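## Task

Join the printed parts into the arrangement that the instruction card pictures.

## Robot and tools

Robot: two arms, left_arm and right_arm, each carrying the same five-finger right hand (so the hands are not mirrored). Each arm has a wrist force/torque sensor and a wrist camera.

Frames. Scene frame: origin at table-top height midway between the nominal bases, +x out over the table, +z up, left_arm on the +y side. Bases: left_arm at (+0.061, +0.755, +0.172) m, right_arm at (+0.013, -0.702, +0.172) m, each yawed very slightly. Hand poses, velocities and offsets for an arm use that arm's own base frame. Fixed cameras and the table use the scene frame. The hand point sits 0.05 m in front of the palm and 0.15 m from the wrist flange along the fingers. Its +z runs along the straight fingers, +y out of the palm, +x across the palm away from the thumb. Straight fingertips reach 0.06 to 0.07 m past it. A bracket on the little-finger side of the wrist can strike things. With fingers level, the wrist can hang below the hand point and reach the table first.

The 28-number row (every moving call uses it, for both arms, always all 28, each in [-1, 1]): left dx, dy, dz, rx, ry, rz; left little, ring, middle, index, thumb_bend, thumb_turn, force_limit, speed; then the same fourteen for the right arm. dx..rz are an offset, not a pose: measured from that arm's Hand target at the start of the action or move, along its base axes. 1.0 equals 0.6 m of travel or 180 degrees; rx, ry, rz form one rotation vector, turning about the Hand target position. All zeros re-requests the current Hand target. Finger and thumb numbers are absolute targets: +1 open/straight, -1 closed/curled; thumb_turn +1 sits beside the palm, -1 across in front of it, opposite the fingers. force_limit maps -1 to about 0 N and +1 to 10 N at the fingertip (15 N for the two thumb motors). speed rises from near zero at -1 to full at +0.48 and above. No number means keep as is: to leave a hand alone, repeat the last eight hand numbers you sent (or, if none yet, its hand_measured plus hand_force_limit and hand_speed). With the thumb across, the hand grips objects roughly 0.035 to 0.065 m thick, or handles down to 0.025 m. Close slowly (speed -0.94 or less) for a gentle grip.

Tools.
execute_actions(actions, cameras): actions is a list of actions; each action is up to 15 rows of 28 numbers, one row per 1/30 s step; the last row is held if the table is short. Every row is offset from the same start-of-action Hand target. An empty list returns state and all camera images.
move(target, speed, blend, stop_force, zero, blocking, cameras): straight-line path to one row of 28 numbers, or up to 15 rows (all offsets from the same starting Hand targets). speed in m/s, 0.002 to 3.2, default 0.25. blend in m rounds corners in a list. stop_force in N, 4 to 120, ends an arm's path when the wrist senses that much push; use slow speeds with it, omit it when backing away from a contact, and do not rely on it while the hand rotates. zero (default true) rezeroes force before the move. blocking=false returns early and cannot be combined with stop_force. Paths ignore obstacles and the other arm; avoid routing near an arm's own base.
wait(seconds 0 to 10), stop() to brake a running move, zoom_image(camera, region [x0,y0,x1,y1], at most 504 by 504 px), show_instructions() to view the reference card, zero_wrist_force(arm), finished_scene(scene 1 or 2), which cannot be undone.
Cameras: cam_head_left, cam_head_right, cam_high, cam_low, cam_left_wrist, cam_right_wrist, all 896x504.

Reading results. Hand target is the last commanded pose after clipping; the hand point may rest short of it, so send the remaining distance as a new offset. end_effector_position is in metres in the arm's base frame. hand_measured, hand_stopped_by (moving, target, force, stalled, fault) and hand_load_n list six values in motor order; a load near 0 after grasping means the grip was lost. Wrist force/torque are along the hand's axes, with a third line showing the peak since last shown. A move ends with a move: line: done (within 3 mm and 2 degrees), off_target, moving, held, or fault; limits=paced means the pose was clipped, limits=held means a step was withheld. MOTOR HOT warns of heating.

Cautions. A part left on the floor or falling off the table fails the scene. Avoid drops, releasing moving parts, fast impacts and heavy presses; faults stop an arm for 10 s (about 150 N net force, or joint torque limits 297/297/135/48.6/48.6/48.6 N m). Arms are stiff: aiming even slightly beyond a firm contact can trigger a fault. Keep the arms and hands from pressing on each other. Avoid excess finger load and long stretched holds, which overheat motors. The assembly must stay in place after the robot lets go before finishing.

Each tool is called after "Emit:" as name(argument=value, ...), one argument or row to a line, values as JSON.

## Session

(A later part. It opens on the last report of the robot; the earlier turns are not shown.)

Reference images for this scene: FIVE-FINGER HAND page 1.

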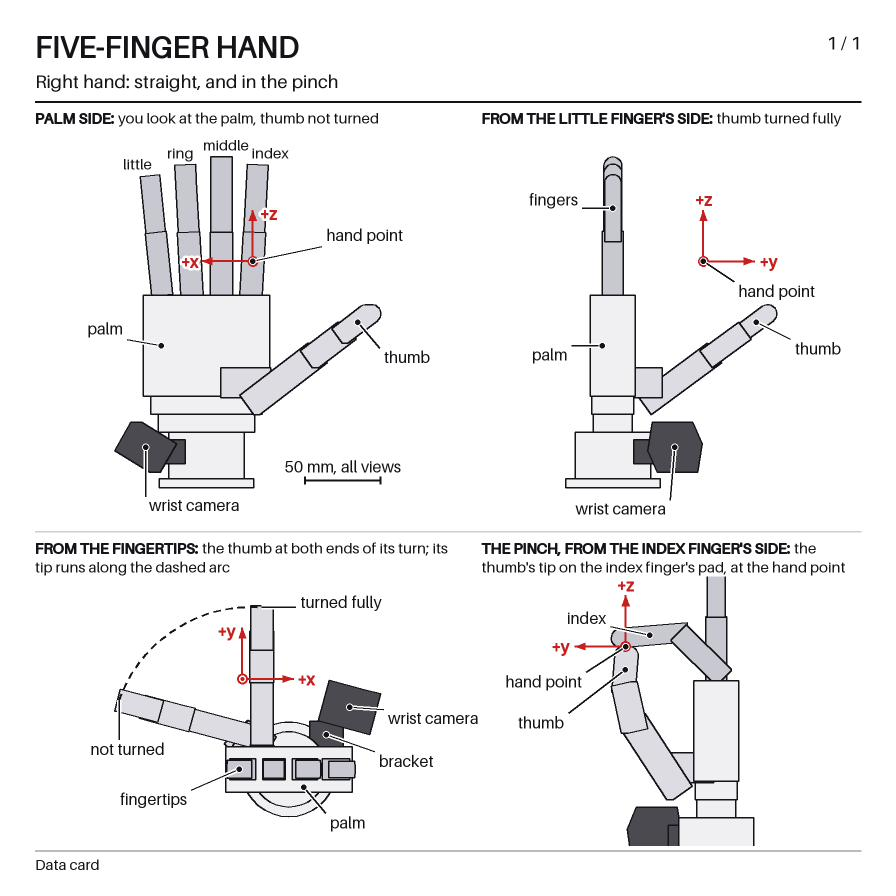

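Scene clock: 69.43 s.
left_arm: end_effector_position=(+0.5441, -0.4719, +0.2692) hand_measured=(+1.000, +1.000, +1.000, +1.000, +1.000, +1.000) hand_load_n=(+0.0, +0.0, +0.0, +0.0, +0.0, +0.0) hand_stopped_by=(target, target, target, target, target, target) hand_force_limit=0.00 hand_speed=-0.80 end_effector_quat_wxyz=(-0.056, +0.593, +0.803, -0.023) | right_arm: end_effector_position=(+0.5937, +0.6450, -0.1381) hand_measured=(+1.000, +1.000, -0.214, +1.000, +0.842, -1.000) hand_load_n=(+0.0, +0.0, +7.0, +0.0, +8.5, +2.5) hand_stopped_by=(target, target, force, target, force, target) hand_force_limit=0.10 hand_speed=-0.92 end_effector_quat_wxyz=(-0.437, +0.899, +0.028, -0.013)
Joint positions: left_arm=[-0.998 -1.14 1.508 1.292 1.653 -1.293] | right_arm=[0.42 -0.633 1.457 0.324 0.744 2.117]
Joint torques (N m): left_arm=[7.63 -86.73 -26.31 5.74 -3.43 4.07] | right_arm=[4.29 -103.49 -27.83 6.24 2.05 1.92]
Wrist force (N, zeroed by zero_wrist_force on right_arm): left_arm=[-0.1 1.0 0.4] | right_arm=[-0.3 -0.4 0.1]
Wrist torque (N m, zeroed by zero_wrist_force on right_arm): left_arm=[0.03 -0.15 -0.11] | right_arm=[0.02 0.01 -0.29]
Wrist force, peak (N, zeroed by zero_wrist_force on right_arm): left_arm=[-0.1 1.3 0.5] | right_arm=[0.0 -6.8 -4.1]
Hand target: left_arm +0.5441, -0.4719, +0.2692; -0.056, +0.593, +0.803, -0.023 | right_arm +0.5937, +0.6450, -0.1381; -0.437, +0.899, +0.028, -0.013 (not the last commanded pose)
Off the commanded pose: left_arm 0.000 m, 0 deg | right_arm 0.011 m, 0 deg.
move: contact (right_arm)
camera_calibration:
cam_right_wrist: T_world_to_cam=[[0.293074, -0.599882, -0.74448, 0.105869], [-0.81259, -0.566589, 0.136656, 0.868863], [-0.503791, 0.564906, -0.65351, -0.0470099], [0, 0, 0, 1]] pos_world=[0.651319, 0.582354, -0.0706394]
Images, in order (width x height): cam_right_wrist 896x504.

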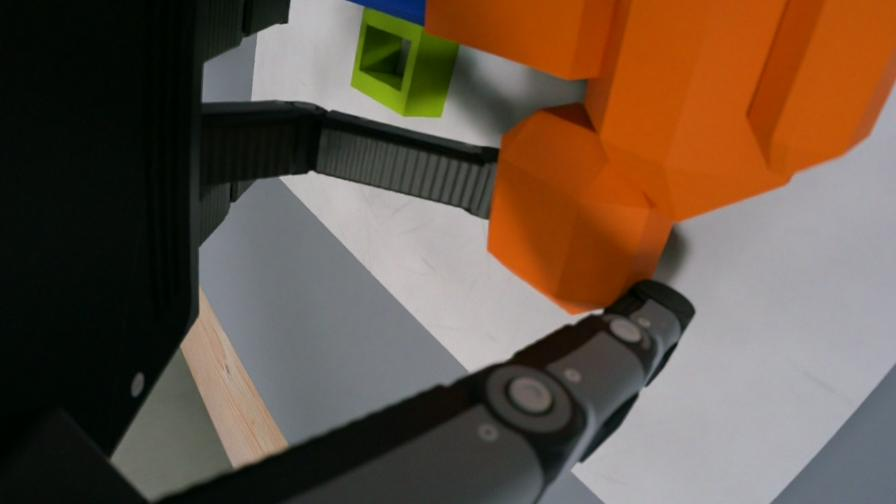

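Emit:
move(
  target=[0,0,0,0,0,0,1,1,1,1,1,1,0,-0.8,0,0,0,0,0,0,1,1,-0.08,1,0.95,-1,0,-0.85],
  cameras=["cam_right_wrist"],
)

Emit:
move(
  target=[
    [0,0,0,0,0,0,1,1,1,1,1,1,0,-0.8,-0.02,-0.02,0.13,0,0,0,1,1,-0.08,1,0.95,-1,0,-0.85],
    [0,0,0,0,0,0,1,1,1,1,1,1,0,-0.8,-0.1,-0.15,0.2,0,0,0,1,1,-0.08,1,0.95,-1,0,-0.85],
  ],
  speed=0.12,
  blend=0.02,
  cameras=["cam_right_wrist","cam_left_wrist","cam_low"],
)

Emit:
zoom_image(
  camera="cam_low",
  region=[430, 230, 530, 300],
)

Emit:
zoom_image(
  camera="cam_left_wrist",
  region=[320, 180, 560, 420],
)

Scene clock: 71.83 s.
left_arm: end_effector_position=(+0.5441, -0.4719, +0.2692) hand_measured=(+1.000, +1.000, +1.000, +1.000, +1.000, +1.000) hand_load_n=(+0.0, +0.0, +0.0, +0.0, +0.0, +0.0) hand_stopped_by=(target, target, target, target, target, target) hand_force_limit=0.00 hand_speed=-0.80 end_effector_quat_wxyz=(-0.056, +0.593, +0.803, -0.023) | right_arm: end_effector_position=(+0.5937, +0.6450, -0.1381) hand_measured=(+1.000, +1.000, -0.080, +1.000, +0.950, -1.000) hand_load_n=(+0.0, +0.0, +0.0, -0.5, +0.5, +0.0) hand_stopped_by=(target, target, target, target, target, target) hand_force_limit=0.00 hand_speed=-0.85 end_effector_quat_wxyz=(-0.437, +0.899, +0.028, -0.013)
Joint positions: left_arm=[-0.998 -1.14 1.508 1.292 1.653 -1.293] | right_arm=[0.42 -0.633 1.457 0.324 0.744 2.117]
Joint torques (N m): left_arm=[7.81 -85.95 -26.06 5.48 -3.27 4.29] | right_arm=[-1.41 -99.58 -27.45 5.68 1.06 1.28]
Wrist force (N, zeroed by zero_wrist_force on right_arm): left_arm=[-0.3 0.7 0.2] | right_arm=[-0.2 0.2 -0.2]
Wrist torque (N m, zeroed by zero_wrist_force on right_arm): left_arm=[0.01 -0.11 -0.13] | right_arm=[0.04 0.04 -0.27]
Wrist force, peak (N, zeroed by zero_wrist_force on right_arm): left_arm=[-0.4 1.2 0.5] | right_arm=[-0.1 -1.0 -0.9]
Hand target: left_arm +0.5441, -0.4719, +0.2692; -0.056, +0.593, +0.803, -0.023 | right_arm +0.5937, +0.6450, -0.1381; -0.437, +0.899, +0.028, -0.013
Off the commanded pose: left_arm 0.000 m, 0 deg | right_arm 0.000 m, 0 deg.
move: done
camera_calibration:
cam_right_wrist: T_world_to_cam=[[0.293074, -0.599882, -0.74448, 0.105944], [-0.81259, -0.566589, 0.136656, 0.86885], [-0.503791, 0.564906, -0.65351, -0.0469446], [0, 0, 0, 1]] pos_world=[0.651319, 0.582354, -0.0705394]
Images, in order (width x height): cam_right_wrist 896x504.

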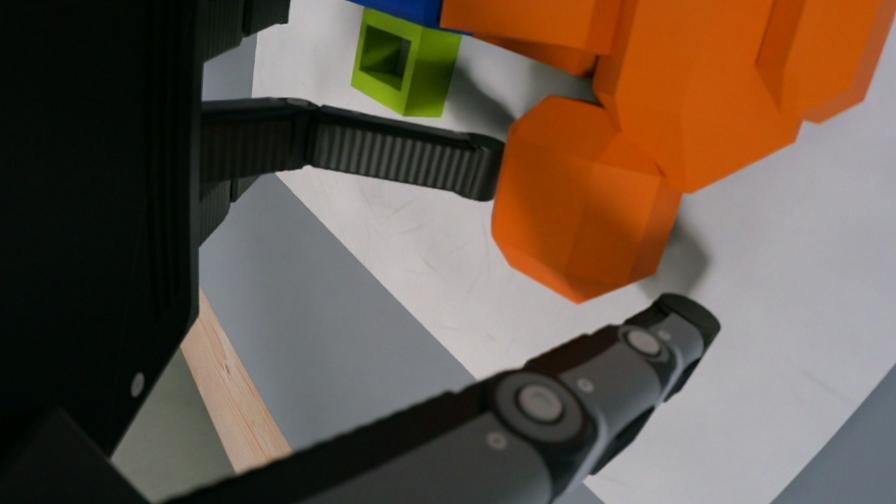

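Scene clock: 73.87 s.
left_arm: end_effector_position=(+0.5441, -0.4719, +0.2692) hand_measured=(+1.000, +1.000, +1.000, +1.000, +1.000, +1.000) hand_load_n=(+0.0, +0.0, +0.0, +0.0, +0.0, +0.0) hand_stopped_by=(target, target, target, target, target, target) hand_force_limit=0.00 hand_speed=-0.80 end_effector_quat_wxyz=(-0.056, +0.593, +0.803, -0.023) | right_arm: end_effector_position=(+0.5337, +0.5551, -0.0181) hand_measured=(+1.000, +1.000, -0.080, +1.000, +0.950, -1.000) hand_load_n=(+0.0, -0.5, +0.0, +0.0, +0.0, +0.0) hand_stopped_by=(target, target, target, target, target, target) hand_force_limit=0.00 hand_speed=-0.85 end_effector_quat_wxyz=(-0.437, +0.899, +0.028, -0.013)
Joint positions: left_arm=[-0.998 -1.14 1.508 1.292 1.653 -1.293] | right_arm=[0.335 -0.876 1.696 0.418 0.712 1.997]
Joint torques (N m): left_arm=[8.43 -87.49 -25.42 5.62 -3.45 4.26] | right_arm=[-9.65 -89.52 -13.71 6.22 -4.89 -2.06]
Wrist force (N, zeroed by zero_wrist_force on right_arm): left_arm=[-0.5 0.7 0.4] | right_arm=[-0.2 -0.1 0.1]
Wrist torque (N m, zeroed by zero_wrist_force on right_arm): left_arm=[0.00 -0.08 -0.15] | right_arm=[0.01 0.05 -0.01]
Wrist force, peak (N, zeroed by zero_wrist_force on right_arm): left_arm=[-0.4 1.1 0.7] | right_arm=[-0.6 0.1 -1.1]
Hand target: left_arm +0.5441, -0.4719, +0.2692; -0.056, +0.593, +0.803, -0.023 | right_arm +0.5337, +0.5550, -0.0181; -0.437, +0.899, +0.028, -0.013
Off the commanded pose: left_arm 0.000 m, 0 deg | right_arm 0.000 m, 0 deg.
move: done
camera_calibration:
cam_left_wrist: T_world_to_cam=[[0.824007, 0.557576, -0.100606, -0.156173], [0.543473, -0.727647, 0.418529, -0.752938], [0.160156, -0.399547, -0.902614, 0.0766953], [0, 0, 0, 1]] pos_world=[0.525606, -0.430151, 0.368641]
cam_right_wrist: T_world_to_cam=[[0.293013, -0.599924, -0.744469, 0.158889], [-0.812611, -0.566545, 0.136711, 0.752842], [-0.503791, 0.564906, -0.65351, 0.0520194], [0, 0, 0, 1]] pos_world=[0.591419, 0.492454, 0.0493607]
Images, in order (width x height): cam_low 896x504, cam_left_wrist 896x504, cam_right_wrist 896x504.

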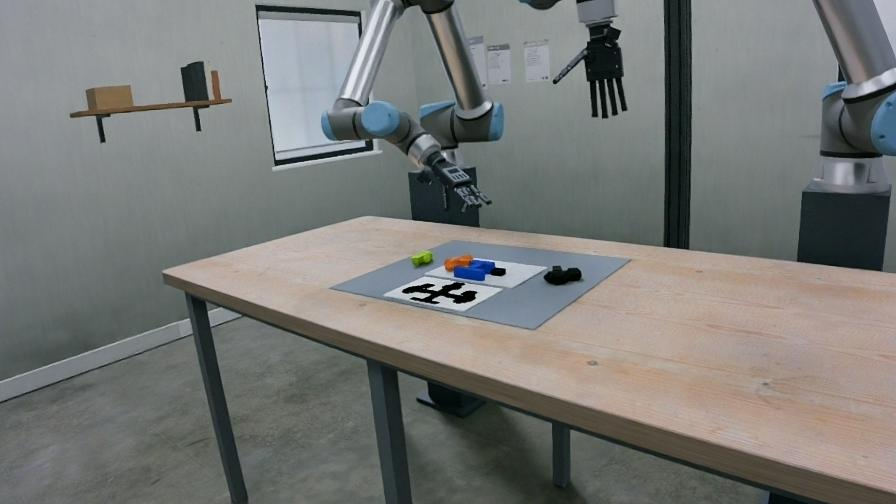

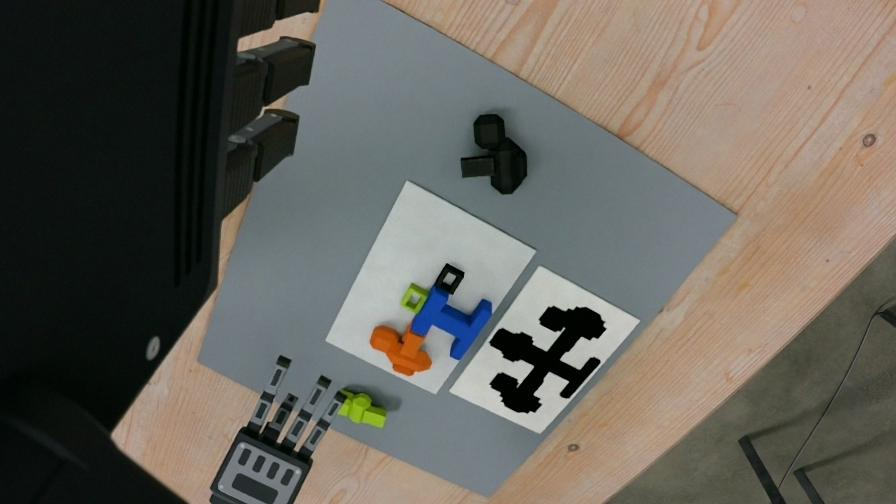

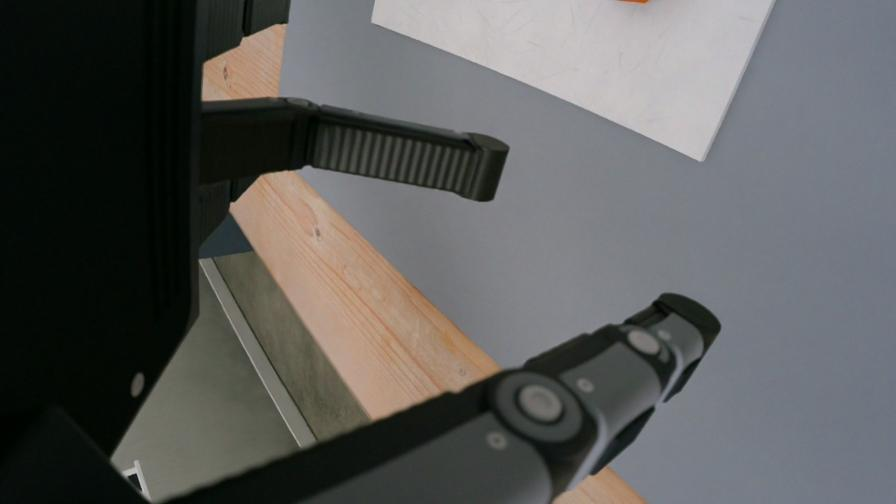

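Scaled by 5.040.

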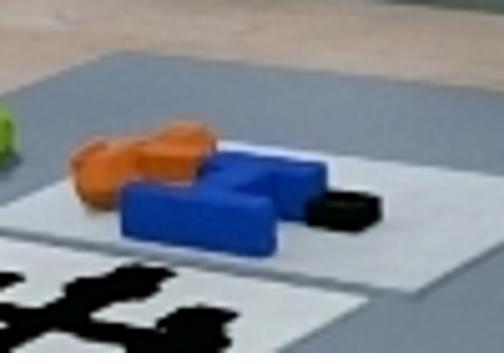

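Scaled by 2.100.

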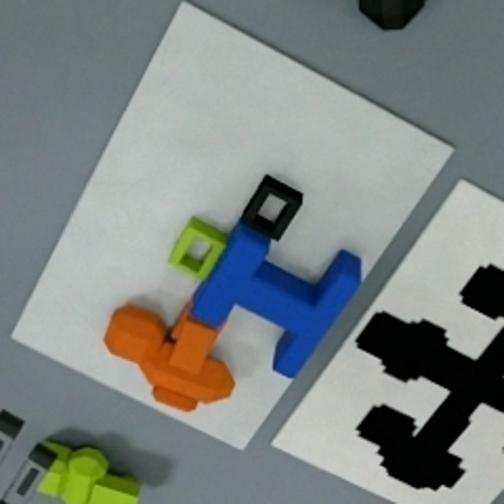

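Emit:
move(
  target=[0.1,-0.25,-0.35,0,0,0,1,1,1,1,1,1,0,-0.8,-0.1,-0.2,0,0,0,0,1,1,-0.08,1,0.95,-1,0,-0.85],
  speed=0.25,
  cameras=["cam_left_wrist"],
)

Emit:
zoom_image(
  camera="cam_left_wrist",
  region=[320, 180, 560, 420],
)

Scene clock: 76.60 s.
left_arm: end_effector_position=(+0.6041, -0.6219, +0.0594) hand_measured=(+1.000, +1.000, +1.000, +1.000, +1.000, +1.000) hand_load_n=(+0.0, +0.0, +0.0, +0.0, +0.0, -0.5) hand_stopped_by=(target, target, target, target, target, target) hand_force_limit=0.00 hand_speed=-0.80 end_effector_quat_wxyz=(-0.056, +0.593, +0.803, -0.023) | right_arm: end_effector_position=(+0.4737, +0.4351, -0.0181) hand_measured=(+1.000, +1.000, -0.080, +1.000, +0.950, -1.000) hand_load_n=(+0.0, -0.5, +0.0, +0.0, +0.0, +0.0) hand_stopped_by=(target, target, target, target, target, target) hand_force_limit=0.00 hand_speed=-0.85 end_effector_quat_wxyz=(-0.437, +0.899, +0.028, -0.013)
Joint positions: left_arm=[-1.035 -0.761 1.274 1.143 1.657 -1.33] | right_arm=[0.169 -0.963 1.938 0.458 0.673 1.744]
Joint torques (N m): left_arm=[-11.37 -84.4 -41.25 5.87 4.2 -4.13] | right_arm=[-6.29 -80.31 -9.21 7.09 -4.64 -1.85]
Wrist force (N, zeroed by zero_wrist_force on right_arm): left_arm=[-0.3 1.0 0.6] | right_arm=[0.4 0.1 -0.1]
Wrist torque (N m, zeroed by zero_wrist_force on right_arm): left_arm=[0.00 -0.11 0.15] | right_arm=[0.04 -0.04 0.03]
Wrist force, peak (N, zeroed by zero_wrist_force on right_arm): left_arm=[-1.7 1.1 1.7] | right_arm=[-0.2 0.0 -0.9]
Hand target: left_arm +0.6041, -0.6219, +0.0592; -0.056, +0.593, +0.803, -0.023 | right_arm +0.4737, +0.4350, -0.0181; -0.437, +0.899, +0.028, -0.013
Off the commanded pose: left_arm 0.000 m, 0 deg | right_arm 0.000 m, 0 deg.
move: done
camera_calibration:
cam_left_wrist: T_world_to_cam=[[0.824055, 0.557515, -0.100553, -0.14314], [0.543369, -0.727632, 0.41869, -0.806673], [0.16026, -0.399661, -0.902545, -0.182386], [0, 0, 0, 1]] pos_world=[0.585506, -0.580052, 0.158741]
Images, in order (width x height): cam_left_wrist 896x504.

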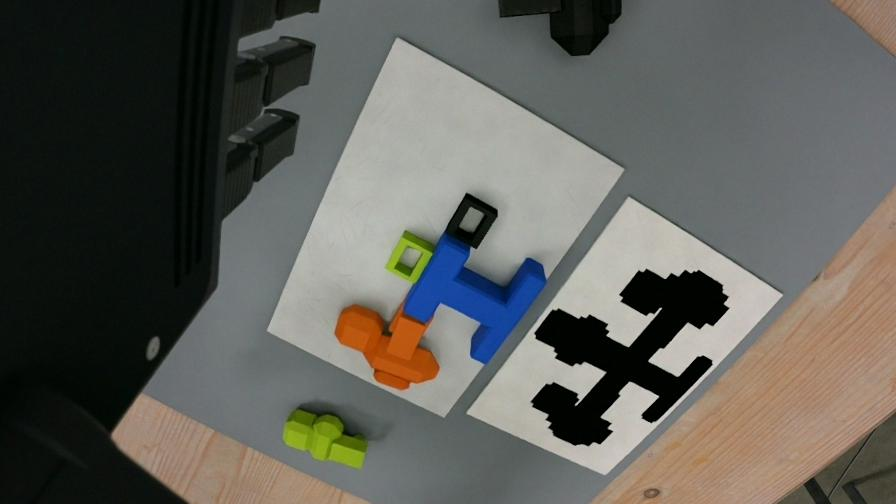

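Scaled by 2.100.

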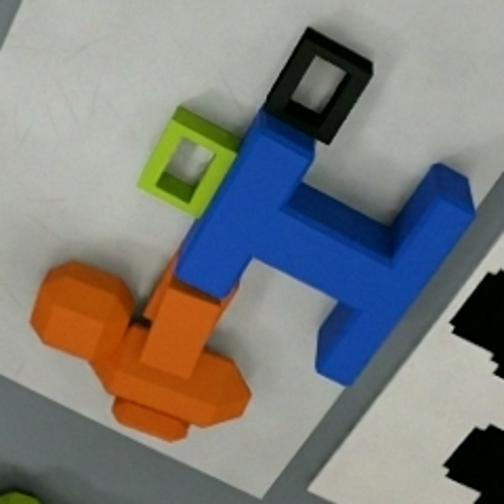

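Emit:
move(
  target=[-0.03,0.17,-0.07,-0.22,0,0,1,1,1,1,1,1,0,-0.8,0,0,0,0,0,0,1,1,-0.08,1,0.95,-1,0,-0.85],
  speed=0.25,
  cameras=["cam_left_wrist"],
)

Emit:
zoom_image(
  camera="cam_left_wrist",
  region=[370, 150, 570, 320],
)

Scene clock: 80.57 s.
left_arm: end_effector_position=(+0.5861, -0.5200, +0.0173) hand_measured=(+1.000, +1.000, +1.000, +1.000, +1.000, +1.000) hand_load_n=(+0.0, +0.0, +0.0, +0.0, +0.0, +0.0) hand_stopped_by=(target, target, target, target, target, target) hand_force_limit=0.00 hand_speed=-0.80 end_effector_quat_wxyz=(+0.148, +0.577, +0.748, -0.293) | right_arm: end_effector_position=(+0.4737, +0.4350, -0.0181) hand_measured=(+1.000, +1.000, -0.080, +1.000, +0.950, -1.000) hand_load_n=(+0.0, +0.0, +0.0, +0.0, +0.0, +0.0) hand_stopped_by=(target, target, target, target, target, target) hand_force_limit=0.00 hand_speed=-0.85 end_effector_quat_wxyz=(-0.437, +0.899, +0.028, -0.013)
Joint positions: left_arm=[-0.828 -0.983 1.793 0.321 2.093 -1.204] | right_arm=[0.168 -0.963 1.938 0.458 0.673 1.744]
Joint torques (N m): left_arm=[9.76 -88.57 -16.93 0.76 4.85 -3.93] | right_arm=[-8.7 -76.45 -8.1 6.82 -5.14 -2.1]
Wrist force (N, zeroed by zero_wrist_force on right_arm): left_arm=[0.7 0.9 0.5] | right_arm=[0.2 -0.4 -0.3]
Wrist torque (N m, zeroed by zero_wrist_force on right_arm): left_arm=[0.00 -0.11 0.29] | right_arm=[-0.01 0.00 0.01]
Wrist force, peak (N, zeroed by zero_wrist_force on right_arm): left_arm=[1.8 0.5 0.4] | right_arm=[0.3 -0.7 -0.3]
Hand target: left_arm +0.5861, -0.5199, +0.0172; +0.148, +0.577, +0.748, -0.293 | right_arm +0.4737, +0.4350, -0.0181; -0.437, +0.899, +0.028, -0.013
Off the commanded pose: left_arm 0.000 m, 0 deg | right_arm 0.000 m, 0 deg.
move: done
camera_calibration:
cam_left_wrist: T_world_to_cam=[[0.82403, 0.365548, -0.432838, -0.283513], [0.543436, -0.294016, 0.786277, -0.486053], [0.160161, -0.883136, -0.44093, -0.436082], [0, 0, 0, 1]] pos_world=[0.567606, -0.42439, 0.0671751]
Images, in order (width x height): cam_left_wrist 896x504.

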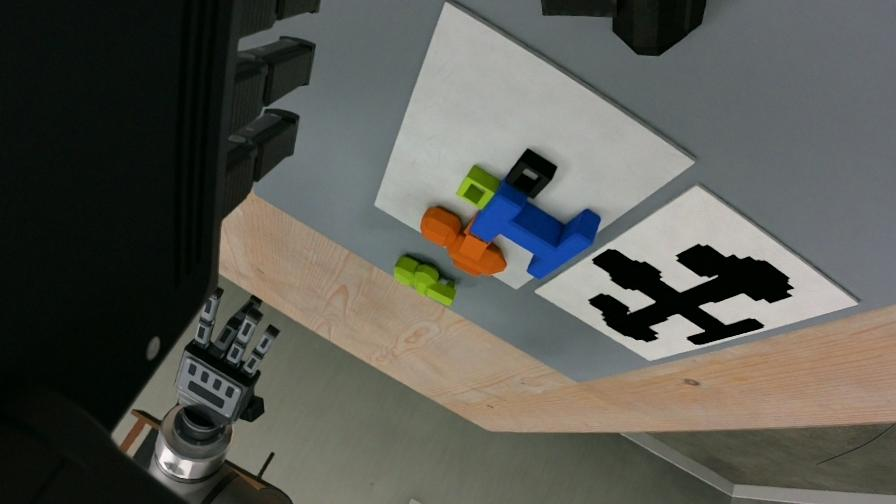

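Scaled by 2.520.

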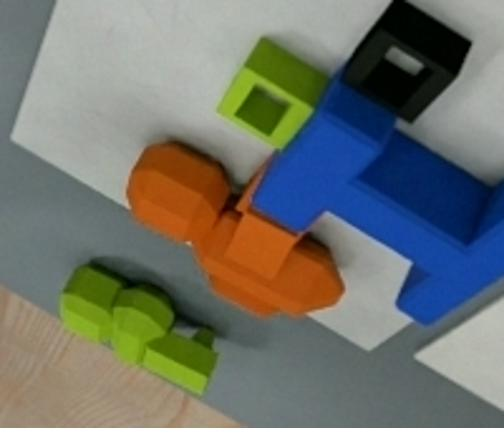

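Emit:
move(
  target=[-0.03,0.3,0.3,0.22,0,0,1,1,1,1,1,1,0,-0.8,0.219,0.099,-0.053,0,0,0.0606,0.5,0.5,0,1,0.95,-1,0,0.2],
  speed=0.25,
  cameras=["cam_right_wrist"],
)

Scene clock: 84.63 s.
left_arm: end_effector_position=(+0.5681, -0.3400, +0.1972) hand_measured=(+1.000, +1.000, +1.000, +1.000, +1.000, +1.000) hand_load_n=(+0.0, +0.0, +0.0, +0.0, +0.0, +0.0) hand_stopped_by=(target, target, target, target, target, target) hand_force_limit=0.00 hand_speed=-0.80 end_effector_quat_wxyz=(-0.056, +0.593, +0.803, -0.023) | right_arm: end_effector_position=(+0.6050, +0.4944, -0.0499) hand_measured=(+0.500, +0.500, +0.000, +1.000, +0.950, -1.000) hand_load_n=(+0.0, +0.0, +0.0, +0.0, +0.0, +0.0) hand_stopped_by=(target, target, target, target, target, target) hand_force_limit=0.00 hand_speed=0.20 end_effector_quat_wxyz=(-0.434, +0.892, +0.113, -0.054)
Joint positions: left_arm=[-0.842 -1.182 1.712 1.141 1.639 -1.138] | right_arm=[0.226 -0.705 1.529 0.778 0.666 1.53]
Joint torques (N m): left_arm=[-11.56 -80.33 -41.07 5.6 -3.81 -3.89] | right_arm=[7.34 -76.37 -39.16 7.56 1.15 -2.11]
Wrist force (N, zeroed by zero_wrist_force on right_arm): left_arm=[-0.8 0.9 0.4] | right_arm=[-0.2 0.0 0.0]
Wrist torque (N m, zeroed by zero_wrist_force on right_arm): left_arm=[0.00 -0.03 0.15] | right_arm=[0.03 0.05 0.00]
Wrist force, peak (N, zeroed by zero_wrist_force on right_arm): left_arm=[1.1 0.6 1.7] | right_arm=[-0.7 -0.6 -0.6]
Hand target: left_arm +0.5681, -0.3399, +0.1972; -0.056, +0.593, +0.803, -0.023 | right_arm +0.6051, +0.4944, -0.0499; -0.434, +0.892, +0.113, -0.054
Off the commanded pose: left_arm 0.000 m, 0 deg | right_arm 0.000 m, 0 deg.
move: done
camera_calibration:
cam_right_wrist: T_world_to_cam=[[0.401265, -0.533623, -0.744468, -0.0203079], [-0.690768, -0.71005, 0.136632, 0.77798], [-0.601519, 0.459429, -0.653528, 0.212808], [0, 0, 0, 1]] pos_world=[0.673561, 0.443798, 0.0176605]
Images, in order (width x height): cam_right_wrist 896x504.

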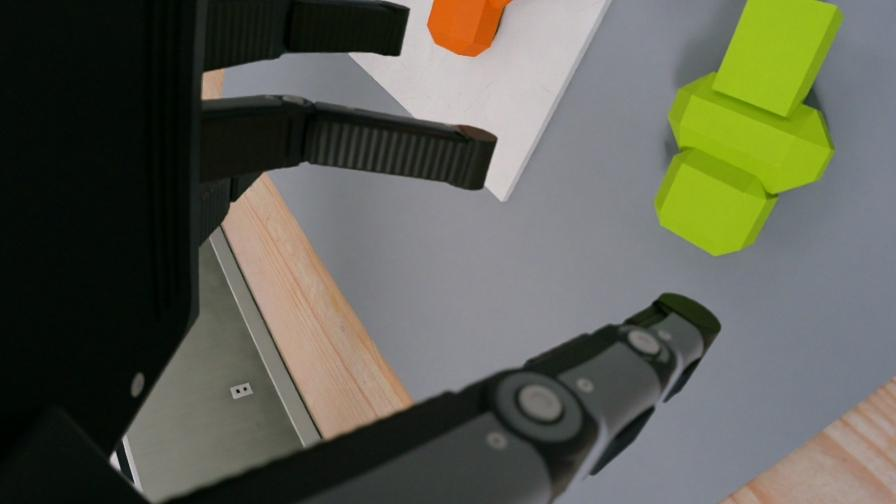

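Emit:
move(
  target=[
    [0,0,0,0,0,0,1,1,1,1,1,1,0,-0.8,-0.002,-0.0055,-0.07,0,0,0.0083,0.5,0.5,0,1,0.95,-1,0,0.2],
    [0,0,0,0,0,0,1,1,1,1,1,1,0,-0.8,-0.002,-0.0055,-0.1525,0,0,0.0083,0.5,0.5,0,1,0.95,-1,0,0.2],
  ],
  speed=0.06,
  stop_force=6,
  cameras=["cam_right_wrist"],
)

Scene clock: 89.00 s.
left_arm: end_effector_position=(+0.5681, -0.3399, +0.1972) hand_measured=(+1.000, +1.000, +1.000, +1.000, +1.000, +1.000) hand_load_n=(+0.5, +0.0, +0.5, +0.0, +0.0, +0.0) hand_stopped_by=(target, target, target, target, target, target) hand_force_limit=0.00 hand_speed=-0.80 end_effector_quat_wxyz=(-0.056, +0.593, +0.803, -0.023) | right_arm: end_effector_position=(+0.6039, +0.4911, -0.1414) hand_measured=(+0.500, +0.500, +0.000, +1.000, +0.950, -1.000) hand_load_n=(+0.0, +0.0, +0.0, -0.5, +0.0, +0.0) hand_stopped_by=(target, target, target, target, target, target) hand_force_limit=0.00 hand_speed=0.20 end_effector_quat_wxyz=(-0.433, +0.891, +0.125, -0.060)
Joint positions: left_arm=[-0.842 -1.182 1.712 1.141 1.639 -1.138] | right_arm=[0.223 -0.583 1.505 0.717 0.667 1.483]
Joint torques (N m): left_arm=[-10.56 -79.76 -41.78 5.83 -3.35 -4.12] | right_arm=[5.79 -79.39 -33.11 1.61 0.03 0.84]
Wrist force (N, zeroed by zero_wrist_force on right_arm): left_arm=[-0.6 0.5 0.2] | right_arm=[0.3 0.2 0.1]
Wrist torque (N m, zeroed by zero_wrist_force on right_arm): left_arm=[-0.05 -0.06 0.15] | right_arm=[0.05 -0.04 0.02]
Wrist force, peak (N, zeroed by zero_wrist_force on right_arm): left_arm=[-1.2 0.8 0.6] | right_arm=[0.2 0.4 0.5]
Hand target: left_arm +0.5681, -0.3399, +0.1972; -0.056, +0.593, +0.803, -0.023 | right_arm +0.6039, +0.4911, -0.1414; -0.433, +0.891, +0.125, -0.060
Off the commanded pose: left_arm 0.000 m, 0 deg | right_arm 0.000 m, 0 deg.
move: done
camera_calibration:
cam_right_wrist: T_world_to_cam=[[0.415033, -0.522959, -0.744488, -0.103324], [-0.67196, -0.727866, 0.136682, 0.78468], [-0.613366, 0.443538, -0.653495, 0.168686], [0, 0, 0, 1]] pos_world=[0.673623, 0.442289, -0.0739392]
Images, in order (width x height): cam_right_wrist 896x504.

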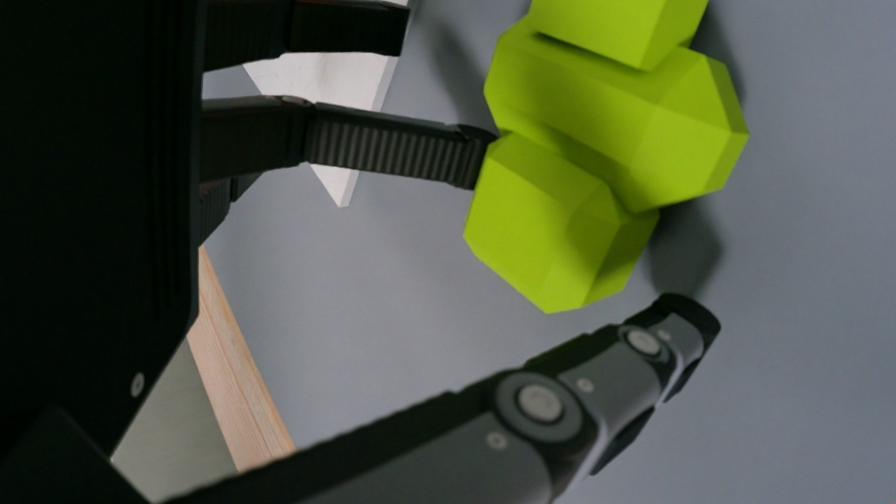

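Emit:
move(
  target=[0,0,0,0,0,0,1,1,1,1,1,1,0,-0.8,-0.0065,0.0015,0,0,0,0,0.5,0.5,0,1,0.95,-1,0,0.2],
  speed=0.04,
)

Emit:
move(
  target=[0,0,0,0,0,0,1,1,1,1,1,1,0,-0.8,0,0,0,0,0,0,0.5,0.5,-0.45,1,0.5,-1,0.1,-0.92],
  cameras=["cam_right_wrist"],
)

Emit:
move(
  target=[0,0,0,0,0,0,1,1,1,1,1,1,0,-0.8,0,0,0.15,0,0,0,0.5,0.5,-0.45,1,0.5,-1,0.1,-0.92],
  speed=0.08,
  cameras=["cam_right_wrist"],
)

Scene clock: 90.83 s.
left_arm: end_effector_position=(+0.5681, -0.3399, +0.1972) hand_measured=(+1.000, +1.000, +1.000, +1.000, +1.000, +1.000) hand_load_n=(+0.0, +0.0, +0.0, +0.0, +0.0, +0.0) hand_stopped_by=(target, target, target, target, target, target) hand_force_limit=0.00 hand_speed=-0.80 end_effector_quat_wxyz=(-0.056, +0.593, +0.803, -0.023) | right_arm: end_effector_position=(+0.6001, +0.4920, -0.1414) hand_measured=(+0.500, +0.500, +0.000, +1.000, +0.950, -1.000) hand_load_n=(+0.0, +0.0, +0.0, +0.0, +0.0, +0.0) hand_stopped_by=(target, target, target, target, target, target) hand_force_limit=0.00 hand_speed=0.20 end_effector_quat_wxyz=(-0.433, +0.891, +0.125, -0.060) end_effector_velocity=(-0.001, +0.001, -0.001) end_effector_angular_velocity=(+0.000, -0.001, +0.000)
Joint positions: left_arm=[-0.842 -1.182 1.712 1.141 1.639 -1.138] | right_arm=[0.226 -0.587 1.512 0.71 0.667 1.487]
Joint velocities: left_arm=[within noise] | right_arm=[0.001 0 0.003 -0.005 0 0.001]
Joint torques (N m): left_arm=[-11.15 -78.52 -41.53 5.88 -3.28 -4.05] | right_arm=[12.87 -102 -8.57 1.68 -4.53 1.73]
Wrist force (N, zeroed by zero_wrist_force on right_arm): left_arm=[-0.7 0.6 0.6] | right_arm=[0.2 0.3 0.0]
Wrist torque (N m, zeroed by zero_wrist_force on right_arm): left_arm=[-0.06 -0.06 0.15] | right_arm=[0.07 -0.02 -0.24]
Wrist force, peak (N, zeroed by zero_wrist_force on right_arm): left_arm=[-1.0 0.6 0.6] | right_arm=[0.4 0.2 0.3]
Hand target: left_arm +0.5681, -0.3399, +0.1972; -0.056, +0.593, +0.803, -0.023 | right_arm +0.6000, +0.4920, -0.1414; -0.433, +0.891, +0.125, -0.060
Off the commanded pose: left_arm 0.000 m, 0 deg | right_arm 0.000 m, 0 deg.
move: done

Scene clock: 92.07 s.
left_arm: end_effector_position=(+0.5681, -0.3399, +0.1972) hand_measured=(+1.000, +1.000, +1.000, +1.000, +1.000, +1.000) hand_load_n=(+0.0, +0.0, +0.0, +0.0, +0.0, +0.0) hand_stopped_by=(target, target, target, target, target, target) hand_force_limit=0.00 hand_speed=-0.80 end_effector_quat_wxyz=(-0.056, +0.593, +0.803, -0.023) | right_arm: end_effector_position=(+0.6000, +0.4920, -0.1414) hand_measured=(+0.500, +0.500, -0.214, +1.000, +0.842, -1.000) hand_load_n=(+0.5, +0.0, +6.5, +0.0, +8.0, +3.0) hand_stopped_by=(target, target, force, target, force, target) hand_force_limit=0.10 hand_speed=-0.92 end_effector_quat_wxyz=(-0.433, +0.891, +0.125, -0.060)
Joint positions: left_arm=[-0.842 -1.182 1.712 1.141 1.639 -1.138] | right_arm=[0.226 -0.587 1.513 0.709 0.667 1.487]
Joint torques (N m): left_arm=[-11.7 -78.13 -41.57 5.69 -3.5 -4.17] | right_arm=[9.35 -99.65 -10.24 1.46 -5.12 1.65]
Wrist force (N, zeroed by zero_wrist_force on right_arm): left_arm=[-0.9 0.3 0.5] | right_arm=[0.2 0.2 0.2]
Wrist torque (N m, zeroed by zero_wrist_force on right_arm): left_arm=[-0.10 -0.02 0.13] | right_arm=[0.04 -0.04 -0.23]
Wrist force, peak (N, zeroed by zero_wrist_force on right_arm): left_arm=[-1.0 1.2 0.5] | right_arm=[0.5 0.3 0.2]
Hand target: left_arm +0.5681, -0.3399, +0.1972; -0.056, +0.593, +0.803, -0.023 | right_arm +0.6000, +0.4920, -0.1414; -0.433, +0.891, +0.125, -0.060
Off the commanded pose: left_arm 0.000 m, 0 deg | right_arm 0.000 m, 0 deg.
move: done
camera_calibration:
cam_right_wrist: T_world_to_cam=[[0.415033, -0.522959, -0.744488, -0.101182], [-0.67196, -0.727866, 0.136682, 0.782788], [-0.613366, 0.443538, -0.653495, 0.165851], [0, 0, 0, 1]] pos_world=[0.669723, 0.443289, -0.0739392]
Images, in order (width x height): cam_right_wrist 896x504.

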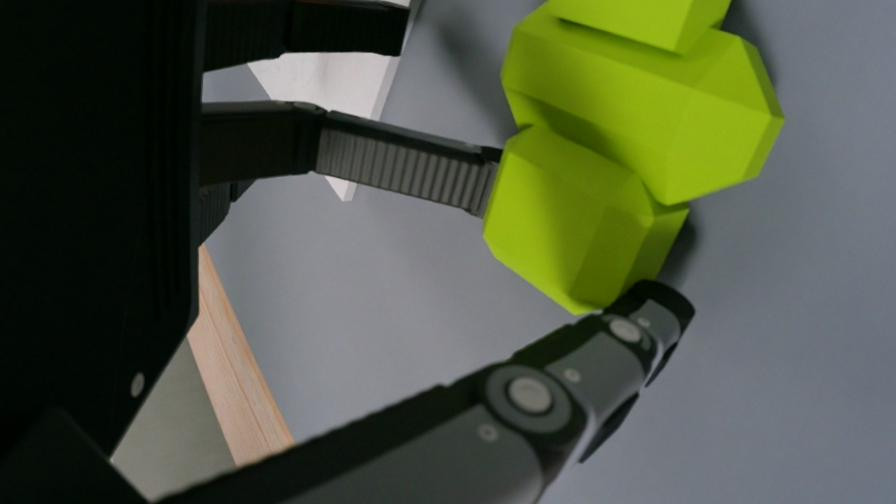

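Scene clock: 93.63 s.
left_arm: end_effector_position=(+0.5681, -0.3399, +0.1972) hand_measured=(+1.000, +1.000, +1.000, +1.000, +1.000, +1.000) hand_load_n=(+0.0, +0.0, +0.0, +0.5, +0.0, +0.0) hand_stopped_by=(target, target, target, target, target, target) hand_force_limit=0.00 hand_speed=-0.80 end_effector_quat_wxyz=(-0.056, +0.593, +0.803, -0.023) | right_arm: end_effector_position=(+0.5999, +0.4920, -0.0515) hand_measured=(+0.500, +0.500, -0.214, +1.000, +0.842, -1.000) hand_load_n=(+0.0, +0.0, +6.5, +0.0, +8.5, +3.0) hand_stopped_by=(target, target, force, target, force, target) hand_force_limit=0.10 hand_speed=-0.92 end_effector_quat_wxyz=(-0.433, +0.891, +0.125, -0.060)
Joint positions: left_arm=[-0.842 -1.182 1.712 1.141 1.639 -1.138] | right_arm=[0.226 -0.7 1.531 0.804 0.667 1.487]
Joint torques (N m): left_arm=[-10.19 -78.77 -41.72 5.72 -3.5 -3.85] | right_arm=[0.14 -96.1 -12.81 7.39 -4.26 -0.92]
Wrist force (N, zeroed by zero_wrist_force on right_arm): left_arm=[-0.6 0.4 0.8] | right_arm=[0.4 0.2 0.0]
Wrist torque (N m, zeroed by zero_wrist_force on right_arm): left_arm=[-0.11 -0.09 0.15] | right_arm=[0.03 -0.05 -0.21]
Wrist force, peak (N, zeroed by zero_wrist_force on right_arm): left_arm=[-1.2 0.8 0.3] | right_arm=[0.3 0.7 0.7]
Hand target: left_arm +0.5681, -0.3399, +0.1972; -0.056, +0.593, +0.803, -0.023 | right_arm +0.6000, +0.4920, -0.0514; -0.433, +0.891, +0.125, -0.060
Off the commanded pose: left_arm 0.000 m, 0 deg | right_arm 0.000 m, 0 deg.
move: done
camera_calibration:
cam_right_wrist: T_world_to_cam=[[0.41501, -0.522983, -0.744483, -0.0342265], [-0.671974, -0.727848, 0.136707, 0.770501], [-0.613366, 0.443538, -0.653495, 0.2246], [0, 0, 0, 1]] pos_world=[0.669723, 0.443289, 0.0159608]
Images, in order (width x height): cam_right_wrist 896x504.

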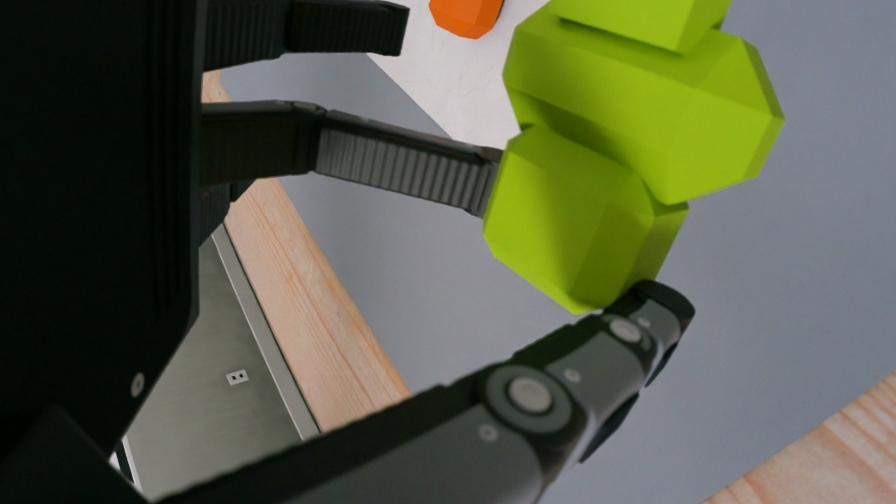

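Emit:
move(
  target=[0,0,0,0,0,0,1,1,1,1,1,1,0,-0.8,0.047,0.463,0.046,0,0,-0.06,1,1,-0.45,1,0.5,-1,0.1,-0.92],
  speed=0.2,
  cameras=["cam_right_wrist","cam_left_wrist"],
)

Emit:
zoom_image(
  camera="cam_right_wrist",
  region=[640, 180, 896, 420],
)

Scene clock: 97.53 s.
left_arm: end_effector_position=(+0.5681, -0.3399, +0.1972) hand_measured=(+1.000, +1.000, +1.000, +1.000, +1.000, +1.000) hand_load_n=(+0.0, +0.0, +0.0, +0.0, +0.0, +0.0) hand_stopped_by=(target, target, target, target, target, target) hand_force_limit=0.00 hand_speed=-0.80 end_effector_quat_wxyz=(-0.056, +0.593, +0.803, -0.023) | right_arm: end_effector_position=(+0.6282, +0.7698, -0.0238) hand_measured=(+1.000, +1.000, -0.214, +1.000, +0.842, -1.000) hand_load_n=(+0.0, +0.0, +6.5, +0.0, +8.5, +3.0) hand_stopped_by=(target, target, force, target, force, target) hand_force_limit=0.10 hand_speed=-0.92 end_effector_quat_wxyz=(-0.437, +0.898, +0.040, -0.019)
Joint positions: left_arm=[-0.842 -1.182 1.712 1.141 1.639 -1.138] | right_arm=[0.533 -0.621 1.154 0.535 0.782 2.227]
Joint torques (N m): left_arm=[-10.38 -75.23 -42.23 5.82 -3.4 -4.04] | right_arm=[7.9 -87.64 -47.79 0.54 1.03 1.79]
Wrist force (N, zeroed by zero_wrist_force on right_arm): left_arm=[-0.3 0.7 0.4] | right_arm=[0.0 0.8 0.1]
Wrist torque (N m, zeroed by zero_wrist_force on right_arm): left_arm=[-0.04 -0.12 0.17] | right_arm=[0.15 -0.02 -0.23]
Wrist force, peak (N, zeroed by zero_wrist_force on right_arm): left_arm=[-1.4 0.7 0.3] | right_arm=[-0.1 1.4 -0.8]
Hand target: left_arm +0.5681, -0.3399, +0.1972; -0.056, +0.593, +0.803, -0.023 | right_arm +0.6282, +0.7698, -0.0238; -0.437, +0.898, +0.040, -0.019
Off the commanded pose: left_arm 0.000 m, 0 deg | right_arm 0.000 m, 0 deg.
move: done
camera_calibration:
cam_left_wrist: T_world_to_cam=[[0.824007, 0.557576, -0.100606, -0.256793], [0.543473, -0.727647, 0.418529, -0.639798], [0.160156, -0.399547, -0.902614, 0.0606037], [0, 0, 0, 1]] pos_world=[0.549606, -0.298151, 0.296641]
cam_right_wrist: T_world_to_cam=[[0.309745, -0.591487, -0.744447, 0.238809], [-0.796426, -0.589088, 0.136677, 0.959194], [-0.519387, 0.550562, -0.653543, -0.00462192], [0, 0, 0, 1]] pos_world=[0.687557, 0.708847, 0.0436605]
Images, in order (width x height): cam_left_wrist 896x504, cam_right_wrist 896x504.

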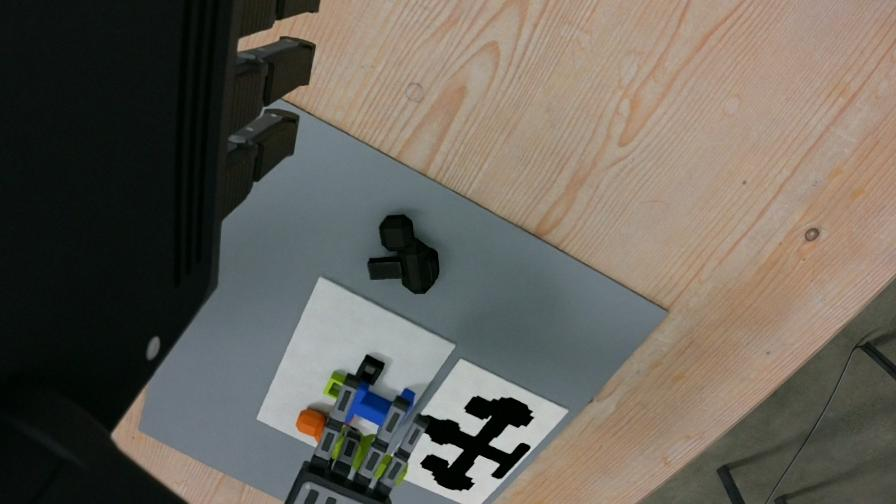

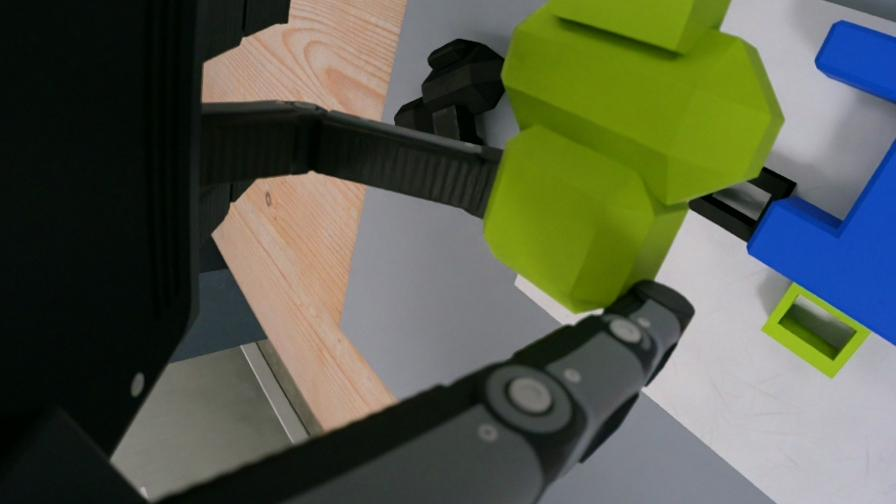

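Scaled by 1.969.

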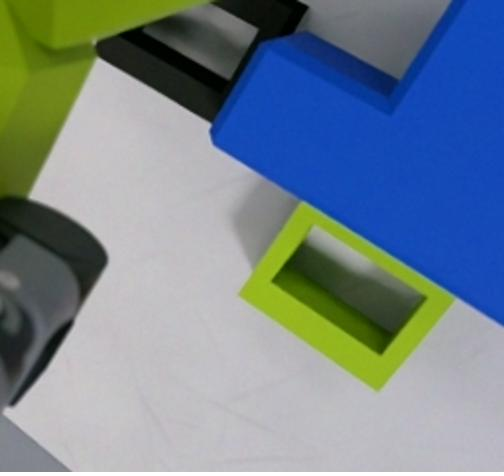

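Emit:
move(
  target=[
    [0,0,0,0,0,0,1,1,1,1,1,1,0,-0.8,-0.128,-0.0915,-0.06,0,0,-0.004,1,1,-0.45,1,0.5,-1,0.1,-0.92],
    [0,0,0,0,0,0,1,1,1,1,1,1,0,-0.8,-0.128,-0.0915,-0.145,0,0,-0.004,1,1,-0.45,1,0.5,-1,0.1,-0.92],
  ],
  speed=0.12,
  blend=0.01,
  cameras=["cam_right_wrist","cam_left_wrist","cam_low"],
)

Emit:
zoom_image(
  camera="cam_right_wrist",
  region=[560, 0, 896, 260],
)

Emit:
zoom_image(
  camera="cam_low",
  region=[430, 210, 550, 300],
)

Scene clock: 101.87 s.
left_arm: end_effector_position=(+0.5681, -0.3399, +0.1972) hand_measured=(+1.000, +1.000, +1.000, +1.000, +1.000, +1.000) hand_load_n=(+0.0, +0.0, +0.0, +0.0, +0.0, +0.0) hand_stopped_by=(target, target, target, target, target, target) hand_force_limit=0.00 hand_speed=-0.80 end_effector_quat_wxyz=(-0.056, +0.593, +0.803, -0.023) | right_arm: end_effector_position=(+0.5514, +0.7148, -0.1106) hand_measured=(+1.000, +1.000, -0.214, +1.000, +0.842, -1.000) hand_load_n=(+0.0, +0.0, +7.0, +0.0, +8.5, +3.0) hand_stopped_by=(target, target, force, target, force, target) hand_force_limit=0.10 hand_speed=-0.92 end_effector_quat_wxyz=(-0.437, +0.899, +0.035, -0.016)
Joint positions: left_arm=[-0.842 -1.182 1.712 1.141 1.639 -1.138] | right_arm=[0.524 -0.664 1.435 0.295 0.783 2.231]
Joint torques (N m): left_arm=[-10.19 -76.12 -41.03 5.7 -3.25 -4.17] | right_arm=[2.36 -82.25 -40.31 0.25 1.71 1.67]
Wrist force (N, zeroed by zero_wrist_force on right_arm): left_arm=[-0.8 1.1 0.3] | right_arm=[0.1 0.6 0.2]
Wrist torque (N m, zeroed by zero_wrist_force on right_arm): left_arm=[0.03 -0.04 0.16] | right_arm=[0.09 -0.03 -0.23]
Wrist force, peak (N, zeroed by zero_wrist_force on right_arm): left_arm=[-1.2 0.9 0.8] | right_arm=[0.0 1.2 0.5]
Hand target: left_arm +0.5681, -0.3399, +0.1972; -0.056, +0.593, +0.803, -0.023 | right_arm +0.5514, +0.7149, -0.1108; -0.437, +0.899, +0.035, -0.016
Off the commanded pose: left_arm 0.000 m, 0 deg | right_arm 0.000 m, 0 deg.
move: done
camera_calibration:
cam_left_wrist: T_world_to_cam=[[0.824007, 0.557576, -0.100606, -0.256793], [0.543473, -0.727647, 0.418529, -0.639798], [0.160156, -0.399547, -0.902614, 0.0606037], [0, 0, 0, 1]] pos_world=[0.549606, -0.298151, 0.296641]
cam_right_wrist: T_world_to_cam=[[0.302179, -0.595388, -0.744446, 0.172406], [-0.803774, -0.578993, 0.136803, 0.874328], [-0.51248, 0.557027, -0.653517, -0.0793791], [0, 0, 0, 1]] pos_world=[0.609984, 0.653095, -0.0431392]
Images, in order (width x height): cam_low 896x504, cam_left_wrist 896x504, cam_right_wrist 896x504.

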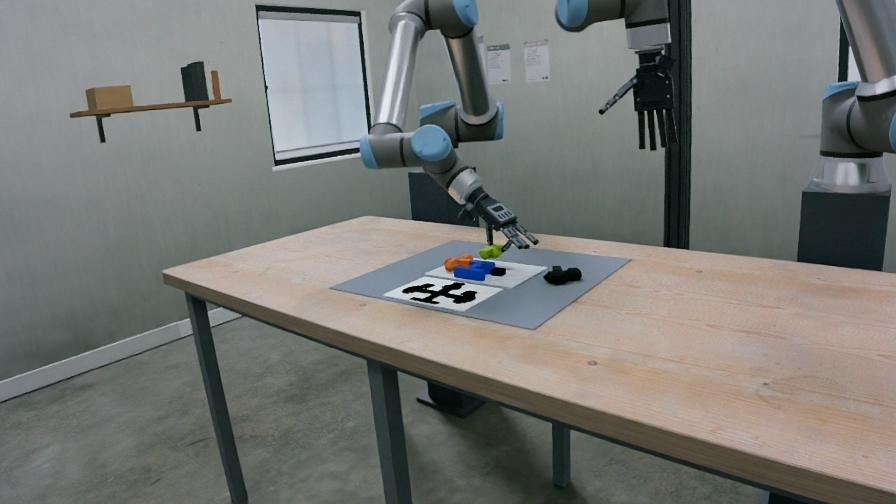

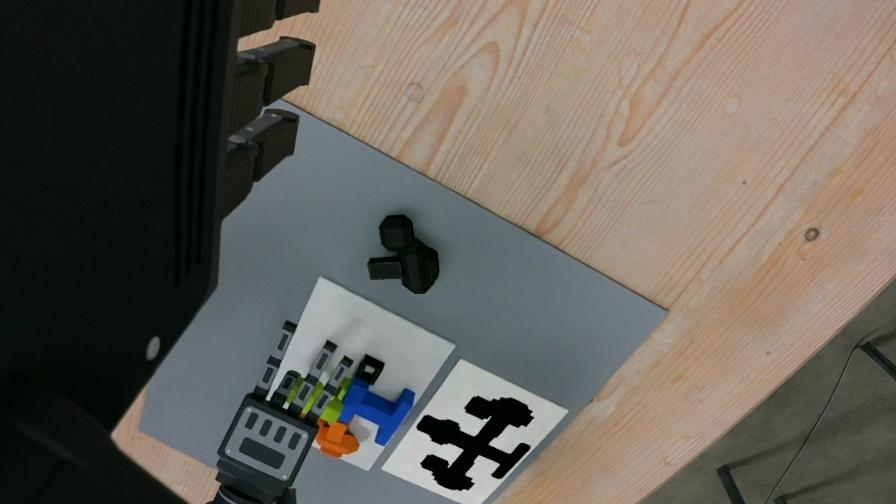

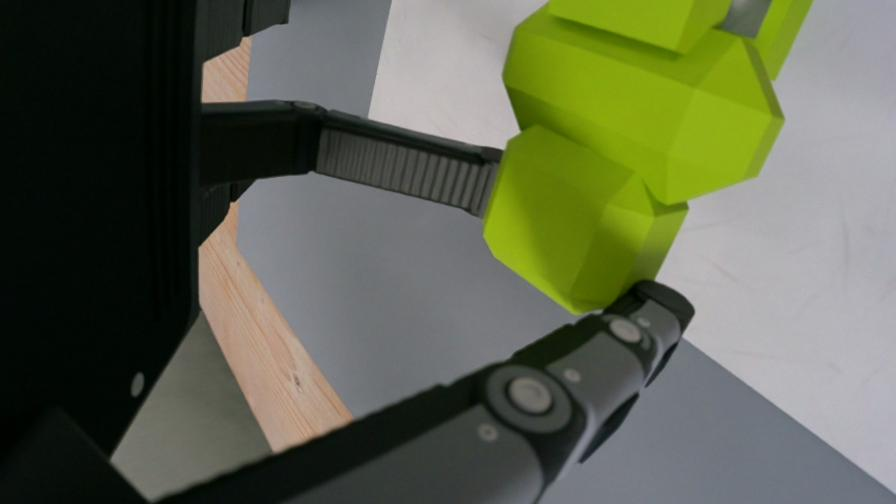

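Scaled by 1.500.

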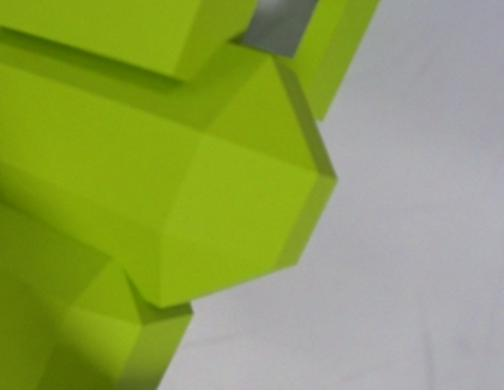

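Scaled by 4.200.

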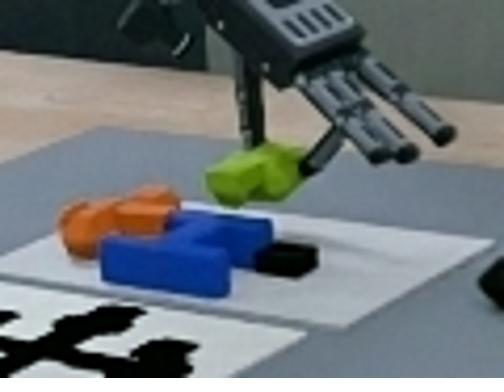

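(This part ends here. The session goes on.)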